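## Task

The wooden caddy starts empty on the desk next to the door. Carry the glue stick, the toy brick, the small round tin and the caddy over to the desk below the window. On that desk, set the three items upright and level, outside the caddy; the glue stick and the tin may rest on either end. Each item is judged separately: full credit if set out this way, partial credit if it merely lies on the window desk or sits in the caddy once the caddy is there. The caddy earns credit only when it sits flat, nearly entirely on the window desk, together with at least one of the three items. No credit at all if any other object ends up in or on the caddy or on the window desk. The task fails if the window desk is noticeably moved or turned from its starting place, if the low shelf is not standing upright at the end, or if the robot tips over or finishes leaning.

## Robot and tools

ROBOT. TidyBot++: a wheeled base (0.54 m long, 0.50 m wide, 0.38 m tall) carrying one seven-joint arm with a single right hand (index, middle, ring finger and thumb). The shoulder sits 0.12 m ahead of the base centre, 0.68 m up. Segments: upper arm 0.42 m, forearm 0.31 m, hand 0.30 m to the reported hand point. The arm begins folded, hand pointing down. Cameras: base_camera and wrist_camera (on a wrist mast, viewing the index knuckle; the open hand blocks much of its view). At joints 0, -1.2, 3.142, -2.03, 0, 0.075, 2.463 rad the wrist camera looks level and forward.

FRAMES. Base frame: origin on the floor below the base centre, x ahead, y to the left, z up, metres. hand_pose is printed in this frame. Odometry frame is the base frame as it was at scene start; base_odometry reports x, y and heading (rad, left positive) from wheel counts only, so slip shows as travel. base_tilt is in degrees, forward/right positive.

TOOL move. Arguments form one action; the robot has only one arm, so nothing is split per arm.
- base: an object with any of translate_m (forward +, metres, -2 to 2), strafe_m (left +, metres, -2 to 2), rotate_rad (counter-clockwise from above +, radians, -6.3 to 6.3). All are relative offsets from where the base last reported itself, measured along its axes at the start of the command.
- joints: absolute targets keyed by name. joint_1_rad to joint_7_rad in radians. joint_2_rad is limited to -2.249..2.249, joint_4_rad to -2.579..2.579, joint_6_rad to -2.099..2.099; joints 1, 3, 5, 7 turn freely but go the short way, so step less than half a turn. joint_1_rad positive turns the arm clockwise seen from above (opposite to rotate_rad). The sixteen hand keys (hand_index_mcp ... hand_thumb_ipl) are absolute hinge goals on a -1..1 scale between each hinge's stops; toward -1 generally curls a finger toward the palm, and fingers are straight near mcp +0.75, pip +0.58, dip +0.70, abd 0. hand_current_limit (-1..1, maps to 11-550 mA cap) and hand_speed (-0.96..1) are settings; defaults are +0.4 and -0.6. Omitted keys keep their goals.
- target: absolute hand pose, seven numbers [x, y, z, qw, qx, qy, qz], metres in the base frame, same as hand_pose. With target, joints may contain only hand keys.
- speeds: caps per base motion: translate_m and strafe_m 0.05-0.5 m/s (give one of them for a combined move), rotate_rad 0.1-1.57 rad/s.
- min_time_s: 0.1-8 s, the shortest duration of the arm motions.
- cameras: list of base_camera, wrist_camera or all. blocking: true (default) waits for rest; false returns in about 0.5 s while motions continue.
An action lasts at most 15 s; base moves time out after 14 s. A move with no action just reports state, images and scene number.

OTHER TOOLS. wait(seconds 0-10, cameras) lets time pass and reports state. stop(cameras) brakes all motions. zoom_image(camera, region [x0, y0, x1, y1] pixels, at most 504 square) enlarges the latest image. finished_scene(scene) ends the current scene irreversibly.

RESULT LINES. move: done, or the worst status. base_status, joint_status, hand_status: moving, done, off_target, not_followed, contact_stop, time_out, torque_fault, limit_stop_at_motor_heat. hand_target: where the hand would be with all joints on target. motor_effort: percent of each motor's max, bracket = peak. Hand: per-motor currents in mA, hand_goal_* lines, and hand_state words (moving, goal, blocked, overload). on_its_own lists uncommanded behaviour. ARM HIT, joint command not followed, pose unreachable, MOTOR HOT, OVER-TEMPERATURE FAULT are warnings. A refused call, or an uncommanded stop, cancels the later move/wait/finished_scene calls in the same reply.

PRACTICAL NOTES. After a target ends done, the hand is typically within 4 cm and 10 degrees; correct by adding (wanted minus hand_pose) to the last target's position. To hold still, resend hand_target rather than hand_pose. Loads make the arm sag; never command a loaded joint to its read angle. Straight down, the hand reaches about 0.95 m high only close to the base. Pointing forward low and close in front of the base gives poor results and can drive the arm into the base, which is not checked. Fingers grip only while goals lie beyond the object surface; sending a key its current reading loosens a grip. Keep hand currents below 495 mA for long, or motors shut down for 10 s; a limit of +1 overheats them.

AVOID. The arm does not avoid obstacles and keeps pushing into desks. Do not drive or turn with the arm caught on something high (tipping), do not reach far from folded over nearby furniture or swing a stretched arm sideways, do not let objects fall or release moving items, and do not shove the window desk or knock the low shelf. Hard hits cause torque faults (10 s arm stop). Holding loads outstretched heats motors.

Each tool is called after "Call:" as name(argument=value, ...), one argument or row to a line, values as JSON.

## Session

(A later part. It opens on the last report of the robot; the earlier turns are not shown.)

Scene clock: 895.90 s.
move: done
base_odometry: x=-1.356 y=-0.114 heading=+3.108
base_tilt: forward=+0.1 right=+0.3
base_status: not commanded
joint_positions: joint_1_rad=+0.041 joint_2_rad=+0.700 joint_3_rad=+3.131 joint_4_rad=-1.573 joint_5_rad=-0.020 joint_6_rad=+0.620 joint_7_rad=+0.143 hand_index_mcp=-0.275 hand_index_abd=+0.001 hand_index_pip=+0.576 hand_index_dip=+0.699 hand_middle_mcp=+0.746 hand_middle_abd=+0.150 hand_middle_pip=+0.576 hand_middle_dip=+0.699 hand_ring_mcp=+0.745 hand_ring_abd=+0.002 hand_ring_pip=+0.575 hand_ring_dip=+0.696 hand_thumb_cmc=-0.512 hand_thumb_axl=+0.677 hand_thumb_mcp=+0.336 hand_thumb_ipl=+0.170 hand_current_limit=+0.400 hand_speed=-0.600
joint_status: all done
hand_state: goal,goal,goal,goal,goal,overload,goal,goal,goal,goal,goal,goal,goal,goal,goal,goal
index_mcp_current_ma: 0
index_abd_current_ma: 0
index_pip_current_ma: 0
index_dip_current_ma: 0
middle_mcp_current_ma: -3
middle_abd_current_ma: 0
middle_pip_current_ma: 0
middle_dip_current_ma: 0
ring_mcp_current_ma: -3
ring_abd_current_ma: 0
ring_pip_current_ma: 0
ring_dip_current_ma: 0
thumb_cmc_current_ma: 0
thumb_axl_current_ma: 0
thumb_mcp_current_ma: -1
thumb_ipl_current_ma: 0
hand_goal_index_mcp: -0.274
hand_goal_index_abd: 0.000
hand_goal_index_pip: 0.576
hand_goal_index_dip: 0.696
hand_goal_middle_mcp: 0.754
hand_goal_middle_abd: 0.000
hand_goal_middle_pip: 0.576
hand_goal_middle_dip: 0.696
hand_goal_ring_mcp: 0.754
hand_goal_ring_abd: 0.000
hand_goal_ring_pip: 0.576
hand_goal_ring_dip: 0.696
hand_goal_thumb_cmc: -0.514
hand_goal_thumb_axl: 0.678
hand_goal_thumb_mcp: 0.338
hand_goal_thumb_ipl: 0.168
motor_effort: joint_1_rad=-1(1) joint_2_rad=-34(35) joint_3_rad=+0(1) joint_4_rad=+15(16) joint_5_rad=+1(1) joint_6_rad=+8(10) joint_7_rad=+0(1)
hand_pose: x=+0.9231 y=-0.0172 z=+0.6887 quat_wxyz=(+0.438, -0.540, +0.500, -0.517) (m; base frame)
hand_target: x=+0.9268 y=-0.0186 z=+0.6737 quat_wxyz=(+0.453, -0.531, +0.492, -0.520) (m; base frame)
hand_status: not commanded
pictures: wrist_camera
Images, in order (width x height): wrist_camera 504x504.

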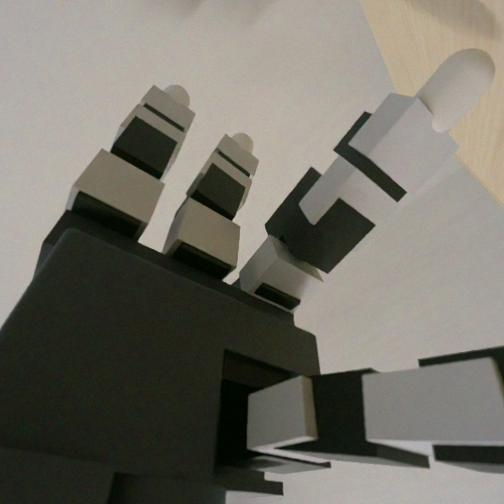

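Call:
move(
  joints={"joint_2_rad": 0.77, "joint_4_rad": -1.65, "joint_6_rad": 0.89, "hand_speed": -0.85, "hand_current_limit": 0},
  min_time_s=1.5,
)

Call:
move(
  joints={"hand_index_mcp": -0.4, "hand_thumb_mcp": 0.22},
  cameras=["wrist_camera"],
)

Scene clock: 903.57 s.
move: done
base_odometry: x=-1.356 y=-0.114 heading=+3.108
base_tilt: forward=+0.1 right=+0.3
base_status: not commanded
joint_positions: joint_1_rad=+0.041 joint_2_rad=+0.728 joint_3_rad=+3.131 joint_4_rad=-1.630 joint_5_rad=-0.020 joint_6_rad=+0.794 joint_7_rad=+0.143 hand_index_mcp=-0.275 hand_index_abd=+0.001 hand_index_pip=+0.576 hand_index_dip=+0.699 hand_middle_mcp=+0.746 hand_middle_abd=+0.150 hand_middle_pip=+0.576 hand_middle_dip=+0.699 hand_ring_mcp=+0.745 hand_ring_abd=+0.002 hand_ring_pip=+0.575 hand_ring_dip=+0.696 hand_thumb_cmc=-0.512 hand_thumb_axl=+0.677 hand_thumb_mcp=+0.336 hand_thumb_ipl=+0.170 hand_current_limit=+0.000 hand_speed=-0.850
joint_status: all done
hand_state: goal,goal,goal,goal,goal,overload,goal,goal,goal,goal,goal,goal,goal,goal,goal,goal
index_mcp_current_ma: 0
index_abd_current_ma: 0
index_pip_current_ma: 0
index_dip_current_ma: 0
middle_mcp_current_ma: -3
middle_abd_current_ma: 0
middle_pip_current_ma: 0
middle_dip_current_ma: 0
ring_mcp_current_ma: -3
ring_abd_current_ma: 0
ring_pip_current_ma: 0
ring_dip_current_ma: 0
thumb_cmc_current_ma: 0
thumb_axl_current_ma: 0
thumb_mcp_current_ma: -1
thumb_ipl_current_ma: 0
hand_goal_index_mcp: -0.274
hand_goal_index_abd: 0.000
hand_goal_index_pip: 0.576
hand_goal_index_dip: 0.696
hand_goal_middle_mcp: 0.754
hand_goal_middle_abd: 0.000
hand_goal_middle_pip: 0.576
hand_goal_middle_dip: 0.696
hand_goal_ring_mcp: 0.754
hand_goal_ring_abd: 0.000
hand_goal_ring_pip: 0.576
hand_goal_ring_dip: 0.696
hand_goal_thumb_cmc: -0.514
hand_goal_thumb_axl: 0.678
hand_goal_thumb_mcp: 0.338
hand_goal_thumb_ipl: 0.168
motor_effort: joint_1_rad=-1(1) joint_2_rad=-33(36) joint_3_rad=-1(1) joint_4_rad=+14(16) joint_5_rad=+0(1) joint_6_rad=+8(10) joint_7_rad=-1(1)
hand_pose: x=+0.9227 y=-0.0183 z=+0.6884 quat_wxyz=(+0.457, -0.516, +0.480, -0.542) (m; base frame)
hand_target: x=+0.9240 y=-0.0177 z=+0.6735 quat_wxyz=(+0.474, -0.508, +0.471, -0.544) (m; base frame)
hand_status: not commanded
pictures: none

Scene clock: 904.27 s.
move: done
base_odometry: x=-1.356 y=-0.114 heading=+3.108
base_tilt: forward=+0.1 right=+0.3
base_status: not commanded
joint_positions: joint_1_rad=+0.041 joint_2_rad=+0.728 joint_3_rad=+3.131 joint_4_rad=-1.630 joint_5_rad=-0.020 joint_6_rad=+0.795 joint_7_rad=+0.143 hand_index_mcp=-0.400 hand_index_abd=+0.001 hand_index_pip=+0.576 hand_index_dip=+0.699 hand_middle_mcp=+0.746 hand_middle_abd=+0.150 hand_middle_pip=+0.576 hand_middle_dip=+0.699 hand_ring_mcp=+0.745 hand_ring_abd=+0.002 hand_ring_pip=+0.575 hand_ring_dip=+0.696 hand_thumb_cmc=-0.512 hand_thumb_axl=+0.677 hand_thumb_mcp=+0.222 hand_thumb_ipl=+0.170 hand_current_limit=+0.000 hand_speed=-0.850
joint_status: all done
hand_state: goal,goal,goal,goal,goal,overload,goal,goal,goal,goal,goal,goal,goal,goal,goal,goal
index_mcp_current_ma: 0
index_abd_current_ma: 0
index_pip_current_ma: 0
index_dip_current_ma: 0
middle_mcp_current_ma: -3
middle_abd_current_ma: 0
middle_pip_current_ma: 0
middle_dip_current_ma: 0
ring_mcp_current_ma: -3
ring_abd_current_ma: 0
ring_pip_current_ma: 0
ring_dip_current_ma: 0
thumb_cmc_current_ma: 0
thumb_axl_current_ma: 0
thumb_mcp_current_ma: 0
thumb_ipl_current_ma: 0
hand_goal_index_mcp: -0.400
hand_goal_index_abd: 0.000
hand_goal_index_pip: 0.576
hand_goal_index_dip: 0.696
hand_goal_middle_mcp: 0.754
hand_goal_middle_abd: 0.000
hand_goal_middle_pip: 0.576
hand_goal_middle_dip: 0.696
hand_goal_ring_mcp: 0.754
hand_goal_ring_abd: 0.000
hand_goal_ring_pip: 0.576
hand_goal_ring_dip: 0.696
hand_goal_thumb_cmc: -0.514
hand_goal_thumb_axl: 0.678
hand_goal_thumb_mcp: 0.220
hand_goal_thumb_ipl: 0.168
motor_effort: joint_1_rad=-1(1) joint_2_rad=-34(35) joint_3_rad=-1(1) joint_4_rad=+14(14) joint_5_rad=+0(1) joint_6_rad=+8(9) joint_7_rad=-1(1)
hand_pose: x=+0.9228 y=-0.0183 z=+0.6887 quat_wxyz=(+0.458, -0.516, +0.479, -0.543) (m; base frame)
hand_target: x=+0.9240 y=-0.0177 z=+0.6735 quat_wxyz=(+0.474, -0.508, +0.471, -0.544) (m; base frame)
hand_status: not commanded
pictures: wrist_camera
Images, in order (width x height): wrist_camera 504x504.

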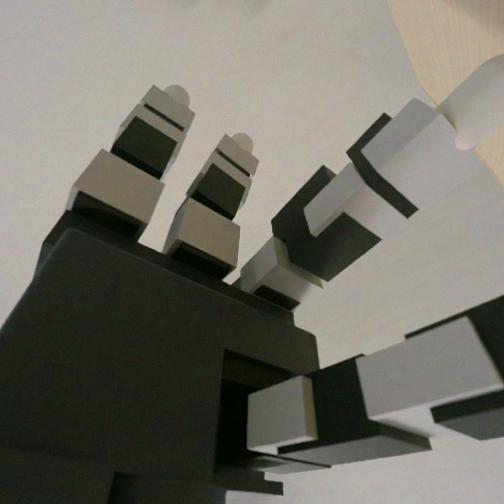

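Call:
move(
  joints={"joint_2_rad": 0.788},
  min_time_s=0.8,
)

Call:
move(
  joints={"hand_index_mcp": -0.47, "hand_thumb_mcp": 0.16},
)

Scene clock: 906.33 s.
move: done
base_odometry: x=-1.356 y=-0.114 heading=+3.108
base_tilt: forward=+0.1 right=+0.3
base_status: not commanded
joint_positions: joint_1_rad=+0.041 joint_2_rad=+0.735 joint_3_rad=+3.131 joint_4_rad=-1.630 joint_5_rad=-0.020 joint_6_rad=+0.801 joint_7_rad=+0.142 hand_index_mcp=-0.400 hand_index_abd=+0.001 hand_index_pip=+0.576 hand_index_dip=+0.699 hand_middle_mcp=+0.746 hand_middle_abd=+0.150 hand_middle_pip=+0.576 hand_middle_dip=+0.699 hand_ring_mcp=+0.745 hand_ring_abd=+0.002 hand_ring_pip=+0.575 hand_ring_dip=+0.696 hand_thumb_cmc=-0.512 hand_thumb_axl=+0.677 hand_thumb_mcp=+0.224 hand_thumb_ipl=+0.170 hand_current_limit=+0.000 hand_speed=-0.850
joint_status: all done
hand_state: goal,goal,goal,goal,goal,overload,goal,goal,goal,goal,goal,goal,goal,goal,goal,goal
index_mcp_current_ma: 0
index_abd_current_ma: 0
index_pip_current_ma: 0
index_dip_current_ma: 0
middle_mcp_current_ma: -3
middle_abd_current_ma: 0
middle_pip_current_ma: 0
middle_dip_current_ma: 0
ring_mcp_current_ma: -4
ring_abd_current_ma: 0
ring_pip_current_ma: 0
ring_dip_current_ma: 0
thumb_cmc_current_ma: 0
thumb_axl_current_ma: 0
thumb_mcp_current_ma: 1
thumb_ipl_current_ma: 0
hand_goal_index_mcp: -0.400
hand_goal_index_abd: 0.000
hand_goal_index_pip: 0.576
hand_goal_index_dip: 0.696
hand_goal_middle_mcp: 0.754
hand_goal_middle_abd: 0.000
hand_goal_middle_pip: 0.576
hand_goal_middle_dip: 0.696
hand_goal_ring_mcp: 0.754
hand_goal_ring_abd: 0.000
hand_goal_ring_pip: 0.576
hand_goal_ring_dip: 0.696
hand_goal_thumb_cmc: -0.514
hand_goal_thumb_axl: 0.678
hand_goal_thumb_mcp: 0.220
hand_goal_thumb_ipl: 0.168
motor_effort: joint_1_rad=-1(1) joint_2_rad=-34(35) joint_3_rad=+0(1) joint_4_rad=+13(14) joint_5_rad=+1(1) joint_6_rad=+8(9) joint_7_rad=+0(1)
hand_pose: x=+0.9234 y=-0.0183 z=+0.6847 quat_wxyz=(+0.458, -0.516, +0.480, -0.542) (m; base frame)
hand_target: x=+0.9237 y=-0.0177 z=+0.6590 quat_wxyz=(+0.470, -0.512, +0.476, -0.539) (m; base frame)
hand_status: not commanded
pictures: none

Scene clock: 906.90 s.
move: off_target
base_odometry: x=-1.356 y=-0.114 heading=+3.108
base_tilt: forward=+0.1 right=+0.3
base_status: not commanded
joint_positions: joint_1_rad=+0.041 joint_2_rad=+0.735 joint_3_rad=+3.131 joint_4_rad=-1.630 joint_5_rad=-0.020 joint_6_rad=+0.801 joint_7_rad=+0.142 hand_index_mcp=-0.469 hand_index_abd=+0.001 hand_index_pip=+0.576 hand_index_dip=+0.699 hand_middle_mcp=+0.746 hand_middle_abd=+0.150 hand_middle_pip=+0.576 hand_middle_dip=+0.699 hand_ring_mcp=+0.745 hand_ring_abd=+0.002 hand_ring_pip=+0.575 hand_ring_dip=+0.696 hand_thumb_cmc=-0.513 hand_thumb_axl=+0.677 hand_thumb_mcp=+0.193 hand_thumb_ipl=+0.175 hand_current_limit=+0.000 hand_speed=-0.850
joint_status: hand_thumb_mcp off_target (ended at +0.193, target +0.160); the others done
hand_state: goal,goal,goal,goal,goal,overload,goal,goal,goal,goal,goal,goal,goal,goal,blocked,goal
index_mcp_current_ma: 0
index_abd_current_ma: 0
index_pip_current_ma: 0
index_dip_current_ma: 0
middle_mcp_current_ma: -3
middle_abd_current_ma: 0
middle_pip_current_ma: 0
middle_dip_current_ma: 0
ring_mcp_current_ma: -4
ring_abd_current_ma: 0
ring_pip_current_ma: 0
ring_dip_current_ma: 0
thumb_cmc_current_ma: 0
thumb_axl_current_ma: 0
thumb_mcp_current_ma: 47
thumb_ipl_current_ma: 3
hand_goal_index_mcp: -0.470
hand_goal_index_abd: 0.000
hand_goal_index_pip: 0.576
hand_goal_index_dip: 0.696
hand_goal_middle_mcp: 0.754
hand_goal_middle_abd: 0.000
hand_goal_middle_pip: 0.576
hand_goal_middle_dip: 0.696
hand_goal_ring_mcp: 0.754
hand_goal_ring_abd: 0.000
hand_goal_ring_pip: 0.576
hand_goal_ring_dip: 0.696
hand_goal_thumb_cmc: -0.514
hand_goal_thumb_axl: 0.678
hand_goal_thumb_mcp: 0.160
hand_goal_thumb_ipl: 0.168
motor_effort: joint_1_rad=+0(1) joint_2_rad=-32(33) joint_3_rad=+0(1) joint_4_rad=+13(14) joint_5_rad=+1(1) joint_6_rad=+7(8) joint_7_rad=-1(1)
hand_pose: x=+0.9234 y=-0.0183 z=+0.6846 quat_wxyz=(+0.458, -0.516, +0.480, -0.542) (m; base frame)
hand_target: x=+0.9237 y=-0.0177 z=+0.6590 quat_wxyz=(+0.470, -0.512, +0.476, -0.539) (m; base frame)
hand_status: not commanded
pictures: none

Call:
move(
  joints={"hand_index_mcp": -0.55},
)

Call:
move(
  joints={"hand_index_mcp": -0.62, "hand_thumb_mcp": 0.10},
  cameras=["wrist_camera"],
)

Scene clock: 908.50 s.
move: done
base_odometry: x=-1.356 y=-0.114 heading=+3.108
base_tilt: forward=+0.1 right=+0.3
base_status: not commanded
joint_positions: joint_1_rad=+0.041 joint_2_rad=+0.735 joint_3_rad=+3.131 joint_4_rad=-1.630 joint_5_rad=-0.020 joint_6_rad=+0.801 joint_7_rad=+0.142 hand_index_mcp=-0.548 hand_index_abd=+0.001 hand_index_pip=+0.576 hand_index_dip=+0.699 hand_middle_mcp=+0.746 hand_middle_abd=+0.150 hand_middle_pip=+0.576 hand_middle_dip=+0.699 hand_ring_mcp=+0.745 hand_ring_abd=+0.002 hand_ring_pip=+0.575 hand_ring_dip=+0.696 hand_thumb_cmc=-0.513 hand_thumb_axl=+0.677 hand_thumb_mcp=+0.193 hand_thumb_ipl=+0.175 hand_current_limit=+0.000 hand_speed=-0.850
joint_status: all done
hand_state: goal,goal,goal,goal,goal,overload,goal,goal,goal,goal,goal,goal,goal,goal,blocked,goal
index_mcp_current_ma: 0
index_abd_current_ma: 0
index_pip_current_ma: 0
index_dip_current_ma: 0
middle_mcp_current_ma: -3
middle_abd_current_ma: 0
middle_pip_current_ma: 0
middle_dip_current_ma: 0
ring_mcp_current_ma: -4
ring_abd_current_ma: 0
ring_pip_current_ma: 0
ring_dip_current_ma: 0
thumb_cmc_current_ma: 0
thumb_axl_current_ma: 0
thumb_mcp_current_ma: 47
thumb_ipl_current_ma: 3
hand_goal_index_mcp: -0.550
hand_goal_index_abd: 0.000
hand_goal_index_pip: 0.576
hand_goal_index_dip: 0.696
hand_goal_middle_mcp: 0.754
hand_goal_middle_abd: 0.000
hand_goal_middle_pip: 0.576
hand_goal_middle_dip: 0.696
hand_goal_ring_mcp: 0.754
hand_goal_ring_abd: 0.000
hand_goal_ring_pip: 0.576
hand_goal_ring_dip: 0.696
hand_goal_thumb_cmc: -0.514
hand_goal_thumb_axl: 0.678
hand_goal_thumb_mcp: 0.160
hand_goal_thumb_ipl: 0.168
motor_effort: joint_1_rad=+0(1) joint_2_rad=-32(33) joint_3_rad=+0(1) joint_4_rad=+14(14) joint_5_rad=+1(1) joint_6_rad=+8(8) joint_7_rad=+0(1)
hand_pose: x=+0.9234 y=-0.0183 z=+0.6846 quat_wxyz=(+0.458, -0.516, +0.480, -0.542) (m; base frame)
hand_target: x=+0.9237 y=-0.0177 z=+0.6590 quat_wxyz=(+0.470, -0.512, +0.476, -0.539) (m; base frame)
hand_status: not commanded
pictures: none

Scene clock: 909.23 s.
move: done
base_odometry: x=-1.356 y=-0.114 heading=+3.108
base_tilt: forward=+0.1 right=+0.3
base_status: not commanded
joint_positions: joint_1_rad=+0.041 joint_2_rad=+0.738 joint_3_rad=+3.131 joint_4_rad=-1.630 joint_5_rad=-0.020 joint_6_rad=+0.804 joint_7_rad=+0.141 hand_index_mcp=-0.617 hand_index_abd=+0.001 hand_index_pip=+0.577 hand_index_dip=+0.699 hand_middle_mcp=+0.746 hand_middle_abd=+0.150 hand_middle_pip=+0.576 hand_middle_dip=+0.699 hand_ring_mcp=+0.745 hand_ring_abd=+0.002 hand_ring_pip=+0.575 hand_ring_dip=+0.696 hand_thumb_cmc=-0.513 hand_thumb_axl=+0.677 hand_thumb_mcp=+0.115 hand_thumb_ipl=+0.175 hand_current_limit=+0.000 hand_speed=-0.850
joint_status: all done
hand_state: goal,goal,goal,goal,goal,overload,goal,goal,goal,goal,goal,goal,goal,goal,goal,goal
index_mcp_current_ma: 1
index_abd_current_ma: 0
index_pip_current_ma: 0
index_dip_current_ma: 0
middle_mcp_current_ma: -3
middle_abd_current_ma: 0
middle_pip_current_ma: 0
middle_dip_current_ma: 0
ring_mcp_current_ma: -4
ring_abd_current_ma: 0
ring_pip_current_ma: 0
ring_dip_current_ma: 0
thumb_cmc_current_ma: 0
thumb_axl_current_ma: 0
thumb_mcp_current_ma: 12
thumb_ipl_current_ma: 3
hand_goal_index_mcp: -0.620
hand_goal_index_abd: 0.000
hand_goal_index_pip: 0.576
hand_goal_index_dip: 0.696
hand_goal_middle_mcp: 0.754
hand_goal_middle_abd: 0.000
hand_goal_middle_pip: 0.576
hand_goal_middle_dip: 0.696
hand_goal_ring_mcp: 0.754
hand_goal_ring_abd: 0.000
hand_goal_ring_pip: 0.576
hand_goal_ring_dip: 0.696
hand_goal_thumb_cmc: -0.514
hand_goal_thumb_axl: 0.678
hand_goal_thumb_mcp: 0.100
hand_goal_thumb_ipl: 0.168
motor_effort: joint_1_rad=-1(1) joint_2_rad=-31(34) joint_3_rad=-1(1) joint_4_rad=+13(14) joint_5_rad=+1(1) joint_6_rad=+8(9) joint_7_rad=+0(1)
hand_pose: x=+0.9236 y=-0.0183 z=+0.6833 quat_wxyz=(+0.458, -0.516, +0.480, -0.542) (m; base frame)
hand_target: x=+0.9237 y=-0.0177 z=+0.6590 quat_wxyz=(+0.470, -0.512, +0.476, -0.539) (m; base frame)
hand_status: not commanded
pictures: wrist_camera
Images, in order (width x height): wrist_camera 504x504.

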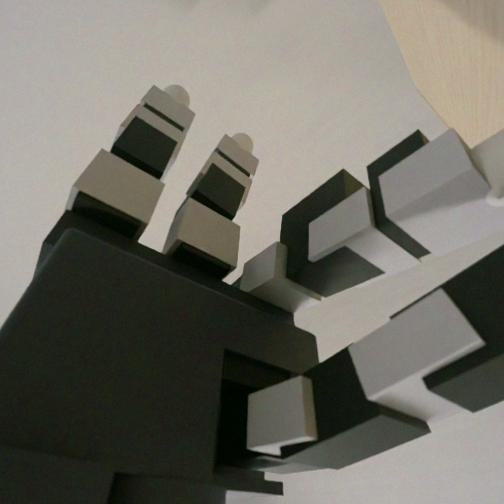

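Call:
move(
  joints={"hand_index_mcp": -0.274, "hand_thumb_mcp": 0.337, "hand_speed": -0.4},
)

Call:
move(
  joints={"joint_2_rad": 0.5},
)

Call:
move(
  joints={"joint_2_rad": 0.2, "joint_4_rad": -2.1, "joint_6_rad": 0.45, "joint_7_rad": 2.46},
  cameras=["wrist_camera"],
)

Scene clock: 914.57 s.
move: done
base_odometry: x=-1.356 y=-0.114 heading=+3.108
base_tilt: forward=+0.1 right=+0.3
base_status: not commanded
joint_positions: joint_1_rad=+0.041 joint_2_rad=+0.740 joint_3_rad=+3.131 joint_4_rad=-1.631 joint_5_rad=-0.020 joint_6_rad=+0.814 joint_7_rad=+0.140 hand_index_mcp=-0.281 hand_index_abd=+0.001 hand_index_pip=+0.577 hand_index_dip=+0.699 hand_middle_mcp=+0.746 hand_middle_abd=+0.150 hand_middle_pip=+0.576 hand_middle_dip=+0.699 hand_ring_mcp=+0.744 hand_ring_abd=+0.002 hand_ring_pip=+0.575 hand_ring_dip=+0.696 hand_thumb_cmc=-0.514 hand_thumb_axl=+0.677 hand_thumb_mcp=+0.333 hand_thumb_ipl=+0.165 hand_current_limit=+0.000 hand_speed=-0.400
joint_status: all done
hand_state: goal,goal,goal,goal,goal,overload,goal,goal,goal,goal,goal,goal,goal,goal,goal,goal
index_mcp_current_ma: -2
index_abd_current_ma: 0
index_pip_current_ma: 0
index_dip_current_ma: 0
middle_mcp_current_ma: -3
middle_abd_current_ma: 0
middle_pip_current_ma: 0
middle_dip_current_ma: 0
ring_mcp_current_ma: -4
ring_abd_current_ma: 0
ring_pip_current_ma: 0
ring_dip_current_ma: 0
thumb_cmc_current_ma: 0
thumb_axl_current_ma: 0
thumb_mcp_current_ma: -2
thumb_ipl_current_ma: -1
hand_goal_index_mcp: -0.274
hand_goal_index_abd: 0.000
hand_goal_index_pip: 0.576
hand_goal_index_dip: 0.696
hand_goal_middle_mcp: 0.754
hand_goal_middle_abd: 0.000
hand_goal_middle_pip: 0.576
hand_goal_middle_dip: 0.696
hand_goal_ring_mcp: 0.754
hand_goal_ring_abd: 0.000
hand_goal_ring_pip: 0.576
hand_goal_ring_dip: 0.696
hand_goal_thumb_cmc: -0.514
hand_goal_thumb_axl: 0.678
hand_goal_thumb_mcp: 0.338
hand_goal_thumb_ipl: 0.168
motor_effort: joint_1_rad=-1(1) joint_2_rad=-32(34) joint_3_rad=+0(1) joint_4_rad=+12(14) joint_5_rad=+1(1) joint_6_rad=+7(8) joint_7_rad=+0(1)
hand_pose: x=+0.9242 y=-0.0183 z=+0.6838 quat_wxyz=(+0.460, -0.514, +0.479, -0.544) (m; base frame)
hand_target: x=+0.9237 y=-0.0177 z=+0.6590 quat_wxyz=(+0.470, -0.512, +0.476, -0.539) (m; base frame)
hand_status: not commanded
pictures: none

Scene clock: 915.93 s.
move: done
base_odometry: x=-1.356 y=-0.114 heading=+3.108
base_tilt: forward=+0.1 right=+0.3
base_status: not commanded
joint_positions: joint_1_rad=+0.041 joint_2_rad=+0.490 joint_3_rad=+3.131 joint_4_rad=-1.643 joint_5_rad=-0.020 joint_6_rad=+0.815 joint_7_rad=+0.140 hand_index_mcp=-0.281 hand_index_abd=+0.001 hand_index_pip=+0.577 hand_index_dip=+0.699 hand_middle_mcp=+0.745 hand_middle_abd=+0.150 hand_middle_pip=+0.576 hand_middle_dip=+0.699 hand_ring_mcp=+0.744 hand_ring_abd=+0.002 hand_ring_pip=+0.575 hand_ring_dip=+0.696 hand_thumb_cmc=-0.514 hand_thumb_axl=+0.677 hand_thumb_mcp=+0.336 hand_thumb_ipl=+0.166 hand_current_limit=+0.000 hand_speed=-0.400
joint_status: all done
hand_state: goal,goal,goal,goal,goal,overload,goal,goal,goal,goal,goal,goal,goal,goal,goal,goal
index_mcp_current_ma: -2
index_abd_current_ma: 0
index_pip_current_ma: 0
index_dip_current_ma: 0
middle_mcp_current_ma: -3
middle_abd_current_ma: 0
middle_pip_current_ma: 0
middle_dip_current_ma: 0
ring_mcp_current_ma: -4
ring_abd_current_ma: 0
ring_pip_current_ma: 0
ring_dip_current_ma: 0
thumb_cmc_current_ma: 0
thumb_axl_current_ma: 0
thumb_mcp_current_ma: 0
thumb_ipl_current_ma: 0
hand_goal_index_mcp: -0.274
hand_goal_index_abd: 0.000
hand_goal_index_pip: 0.576
hand_goal_index_dip: 0.696
hand_goal_middle_mcp: 0.754
hand_goal_middle_abd: 0.000
hand_goal_middle_pip: 0.576
hand_goal_middle_dip: 0.696
hand_goal_ring_mcp: 0.754
hand_goal_ring_abd: 0.000
hand_goal_ring_pip: 0.576
hand_goal_ring_dip: 0.696
hand_goal_thumb_cmc: -0.514
hand_goal_thumb_axl: 0.678
hand_goal_thumb_mcp: 0.338
hand_goal_thumb_ipl: 0.168
motor_effort: joint_1_rad=-1(1) joint_2_rad=-30(39) joint_3_rad=+0(1) joint_4_rad=+16(16) joint_5_rad=+1(1) joint_6_rad=+8(10) joint_7_rad=-1(1)
hand_pose: x=+0.8966 y=-0.0171 z=+0.8772 quat_wxyz=(+0.511, -0.447, +0.418, -0.604) (m; base frame)
hand_target: x=+0.8971 y=-0.0162 z=+0.8884 quat_wxyz=(+0.530, -0.433, +0.399, -0.610) (m; base frame)
hand_status: not commanded
pictures: none

Scene clock: 918.80 s.
move: done
base_odometry: x=-1.356 y=-0.114 heading=+3.108
base_tilt: forward=+0.1 right=+0.3
base_status: not commanded
joint_positions: joint_1_rad=+0.041 joint_2_rad=+0.214 joint_3_rad=+3.131 joint_4_rad=-2.084 joint_5_rad=-0.020 joint_6_rad=+0.544 joint_7_rad=+2.415 hand_index_mcp=-0.272 hand_index_abd=+0.001 hand_index_pip=+0.577 hand_index_dip=+0.699 hand_middle_mcp=+0.758 hand_middle_abd=+0.258 hand_middle_pip=+0.576 hand_middle_dip=+0.699 hand_ring_mcp=+0.759 hand_ring_abd=+0.002 hand_ring_pip=+0.575 hand_ring_dip=+0.696 hand_thumb_cmc=-0.507 hand_thumb_axl=+0.677 hand_thumb_mcp=+0.336 hand_thumb_ipl=+0.166 hand_current_limit=+0.000 hand_speed=-0.400
joint_status: all done
hand_state: goal,goal,goal,goal,goal,overload,goal,goal,goal,goal,goal,goal,goal,goal,goal,goal
index_mcp_current_ma: 0
index_abd_current_ma: 0
index_pip_current_ma: 0
index_dip_current_ma: 0
middle_mcp_current_ma: 1
middle_abd_current_ma: 0
middle_pip_current_ma: 0
middle_dip_current_ma: 0
ring_mcp_current_ma: 1
ring_abd_current_ma: 0
ring_pip_current_ma: 0
ring_dip_current_ma: 0
thumb_cmc_current_ma: 2
thumb_axl_current_ma: 0
thumb_mcp_current_ma: 0
thumb_ipl_current_ma: 0
hand_goal_index_mcp: -0.274
hand_goal_index_abd: 0.000
hand_goal_index_pip: 0.576
hand_goal_index_dip: 0.696
hand_goal_middle_mcp: 0.754
hand_goal_middle_abd: 0.000
hand_goal_middle_pip: 0.576
hand_goal_middle_dip: 0.696
hand_goal_ring_mcp: 0.754
hand_goal_ring_abd: 0.000
hand_goal_ring_pip: 0.576
hand_goal_ring_dip: 0.696
hand_goal_thumb_cmc: -0.514
hand_goal_thumb_axl: 0.678
hand_goal_thumb_mcp: 0.338
hand_goal_thumb_ipl: 0.168
motor_effort: joint_1_rad=-1(1) joint_2_rad=-20(31) joint_3_rad=+0(1) joint_4_rad=+15(17) joint_5_rad=+1(1) joint_6_rad=+8(10) joint_7_rad=-1(1)
hand_pose: x=+0.7445 y=-0.0959 z=+0.8755 quat_wxyz=(-0.269, -0.710, -0.294, -0.580) (m; base frame)
hand_target: x=+0.7384 y=-0.0932 z=+0.8523 quat_wxyz=(-0.271, -0.724, -0.336, -0.537) (m; base frame)
hand_status: not commanded
pictures: wrist_camera
Images, in order (width x height): wrist_camera 504x504.

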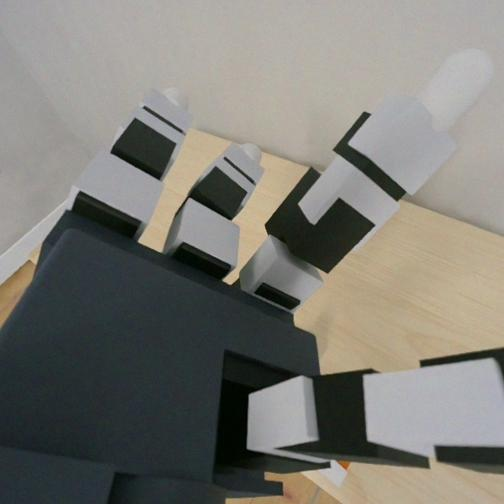

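Call:
move(
  joints={"hand_index_mcp": 0.754, "hand_thumb_cmc": 0.71, "hand_thumb_mcp": 0.23, "hand_speed": 0.5, "hand_current_limit": 0.4},
  cameras=["wrist_camera"],
)

Scene clock: 920.53 s.
move: done
base_odometry: x=-1.356 y=-0.114 heading=+3.108
base_tilt: forward=+0.1 right=+0.3
base_status: not commanded
joint_positions: joint_1_rad=+0.041 joint_2_rad=+0.213 joint_3_rad=+3.131 joint_4_rad=-2.085 joint_5_rad=-0.020 joint_6_rad=+0.541 joint_7_rad=+2.418 hand_index_mcp=+0.758 hand_index_abd=+0.009 hand_index_pip=+0.575 hand_index_dip=+0.697 hand_middle_mcp=+0.770 hand_middle_abd=+0.181 hand_middle_pip=+0.582 hand_middle_dip=+0.700 hand_ring_mcp=+0.759 hand_ring_abd=+0.002 hand_ring_pip=+0.575 hand_ring_dip=+0.696 hand_thumb_cmc=+0.716 hand_thumb_axl=+0.677 hand_thumb_mcp=+0.231 hand_thumb_ipl=+0.166 hand_current_limit=+0.400 hand_speed=+0.500
joint_status: all done
hand_state: goal,goal,goal,goal,goal,overload,goal,goal,goal,goal,goal,goal,goal,goal,goal,goal
index_mcp_current_ma: 1
index_abd_current_ma: 2
index_pip_current_ma: 0
index_dip_current_ma: 0
middle_mcp_current_ma: 9
middle_abd_current_ma: 0
middle_pip_current_ma: 2
middle_dip_current_ma: 1
ring_mcp_current_ma: 1
ring_abd_current_ma: 0
ring_pip_current_ma: 0
ring_dip_current_ma: 0
thumb_cmc_current_ma: 2
thumb_axl_current_ma: 0
thumb_mcp_current_ma: 0
thumb_ipl_current_ma: 0
hand_goal_index_mcp: 0.754
hand_goal_index_abd: 0.000
hand_goal_index_pip: 0.576
hand_goal_index_dip: 0.696
hand_goal_middle_mcp: 0.754
hand_goal_middle_abd: 0.000
hand_goal_middle_pip: 0.576
hand_goal_middle_dip: 0.696
hand_goal_ring_mcp: 0.754
hand_goal_ring_abd: 0.000
hand_goal_ring_pip: 0.576
hand_goal_ring_dip: 0.696
hand_goal_thumb_cmc: 0.710
hand_goal_thumb_axl: 0.678
hand_goal_thumb_mcp: 0.230
hand_goal_thumb_ipl: 0.168
motor_effort: joint_1_rad=-1(1) joint_2_rad=-20(22) joint_3_rad=+0(0) joint_4_rad=+15(15) joint_5_rad=+0(1) joint_6_rad=+8(9) joint_7_rad=-1(1)
hand_pose: x=+0.7443 y=-0.0957 z=+0.8750 quat_wxyz=(-0.269, -0.711, -0.296, -0.579) (m; base frame)
hand_target: x=+0.7384 y=-0.0932 z=+0.8523 quat_wxyz=(-0.271, -0.724, -0.336, -0.537) (m; base frame)
hand_status: not commanded
pictures: wrist_camera
Images, in order (width x height): wrist_camera 504x504.

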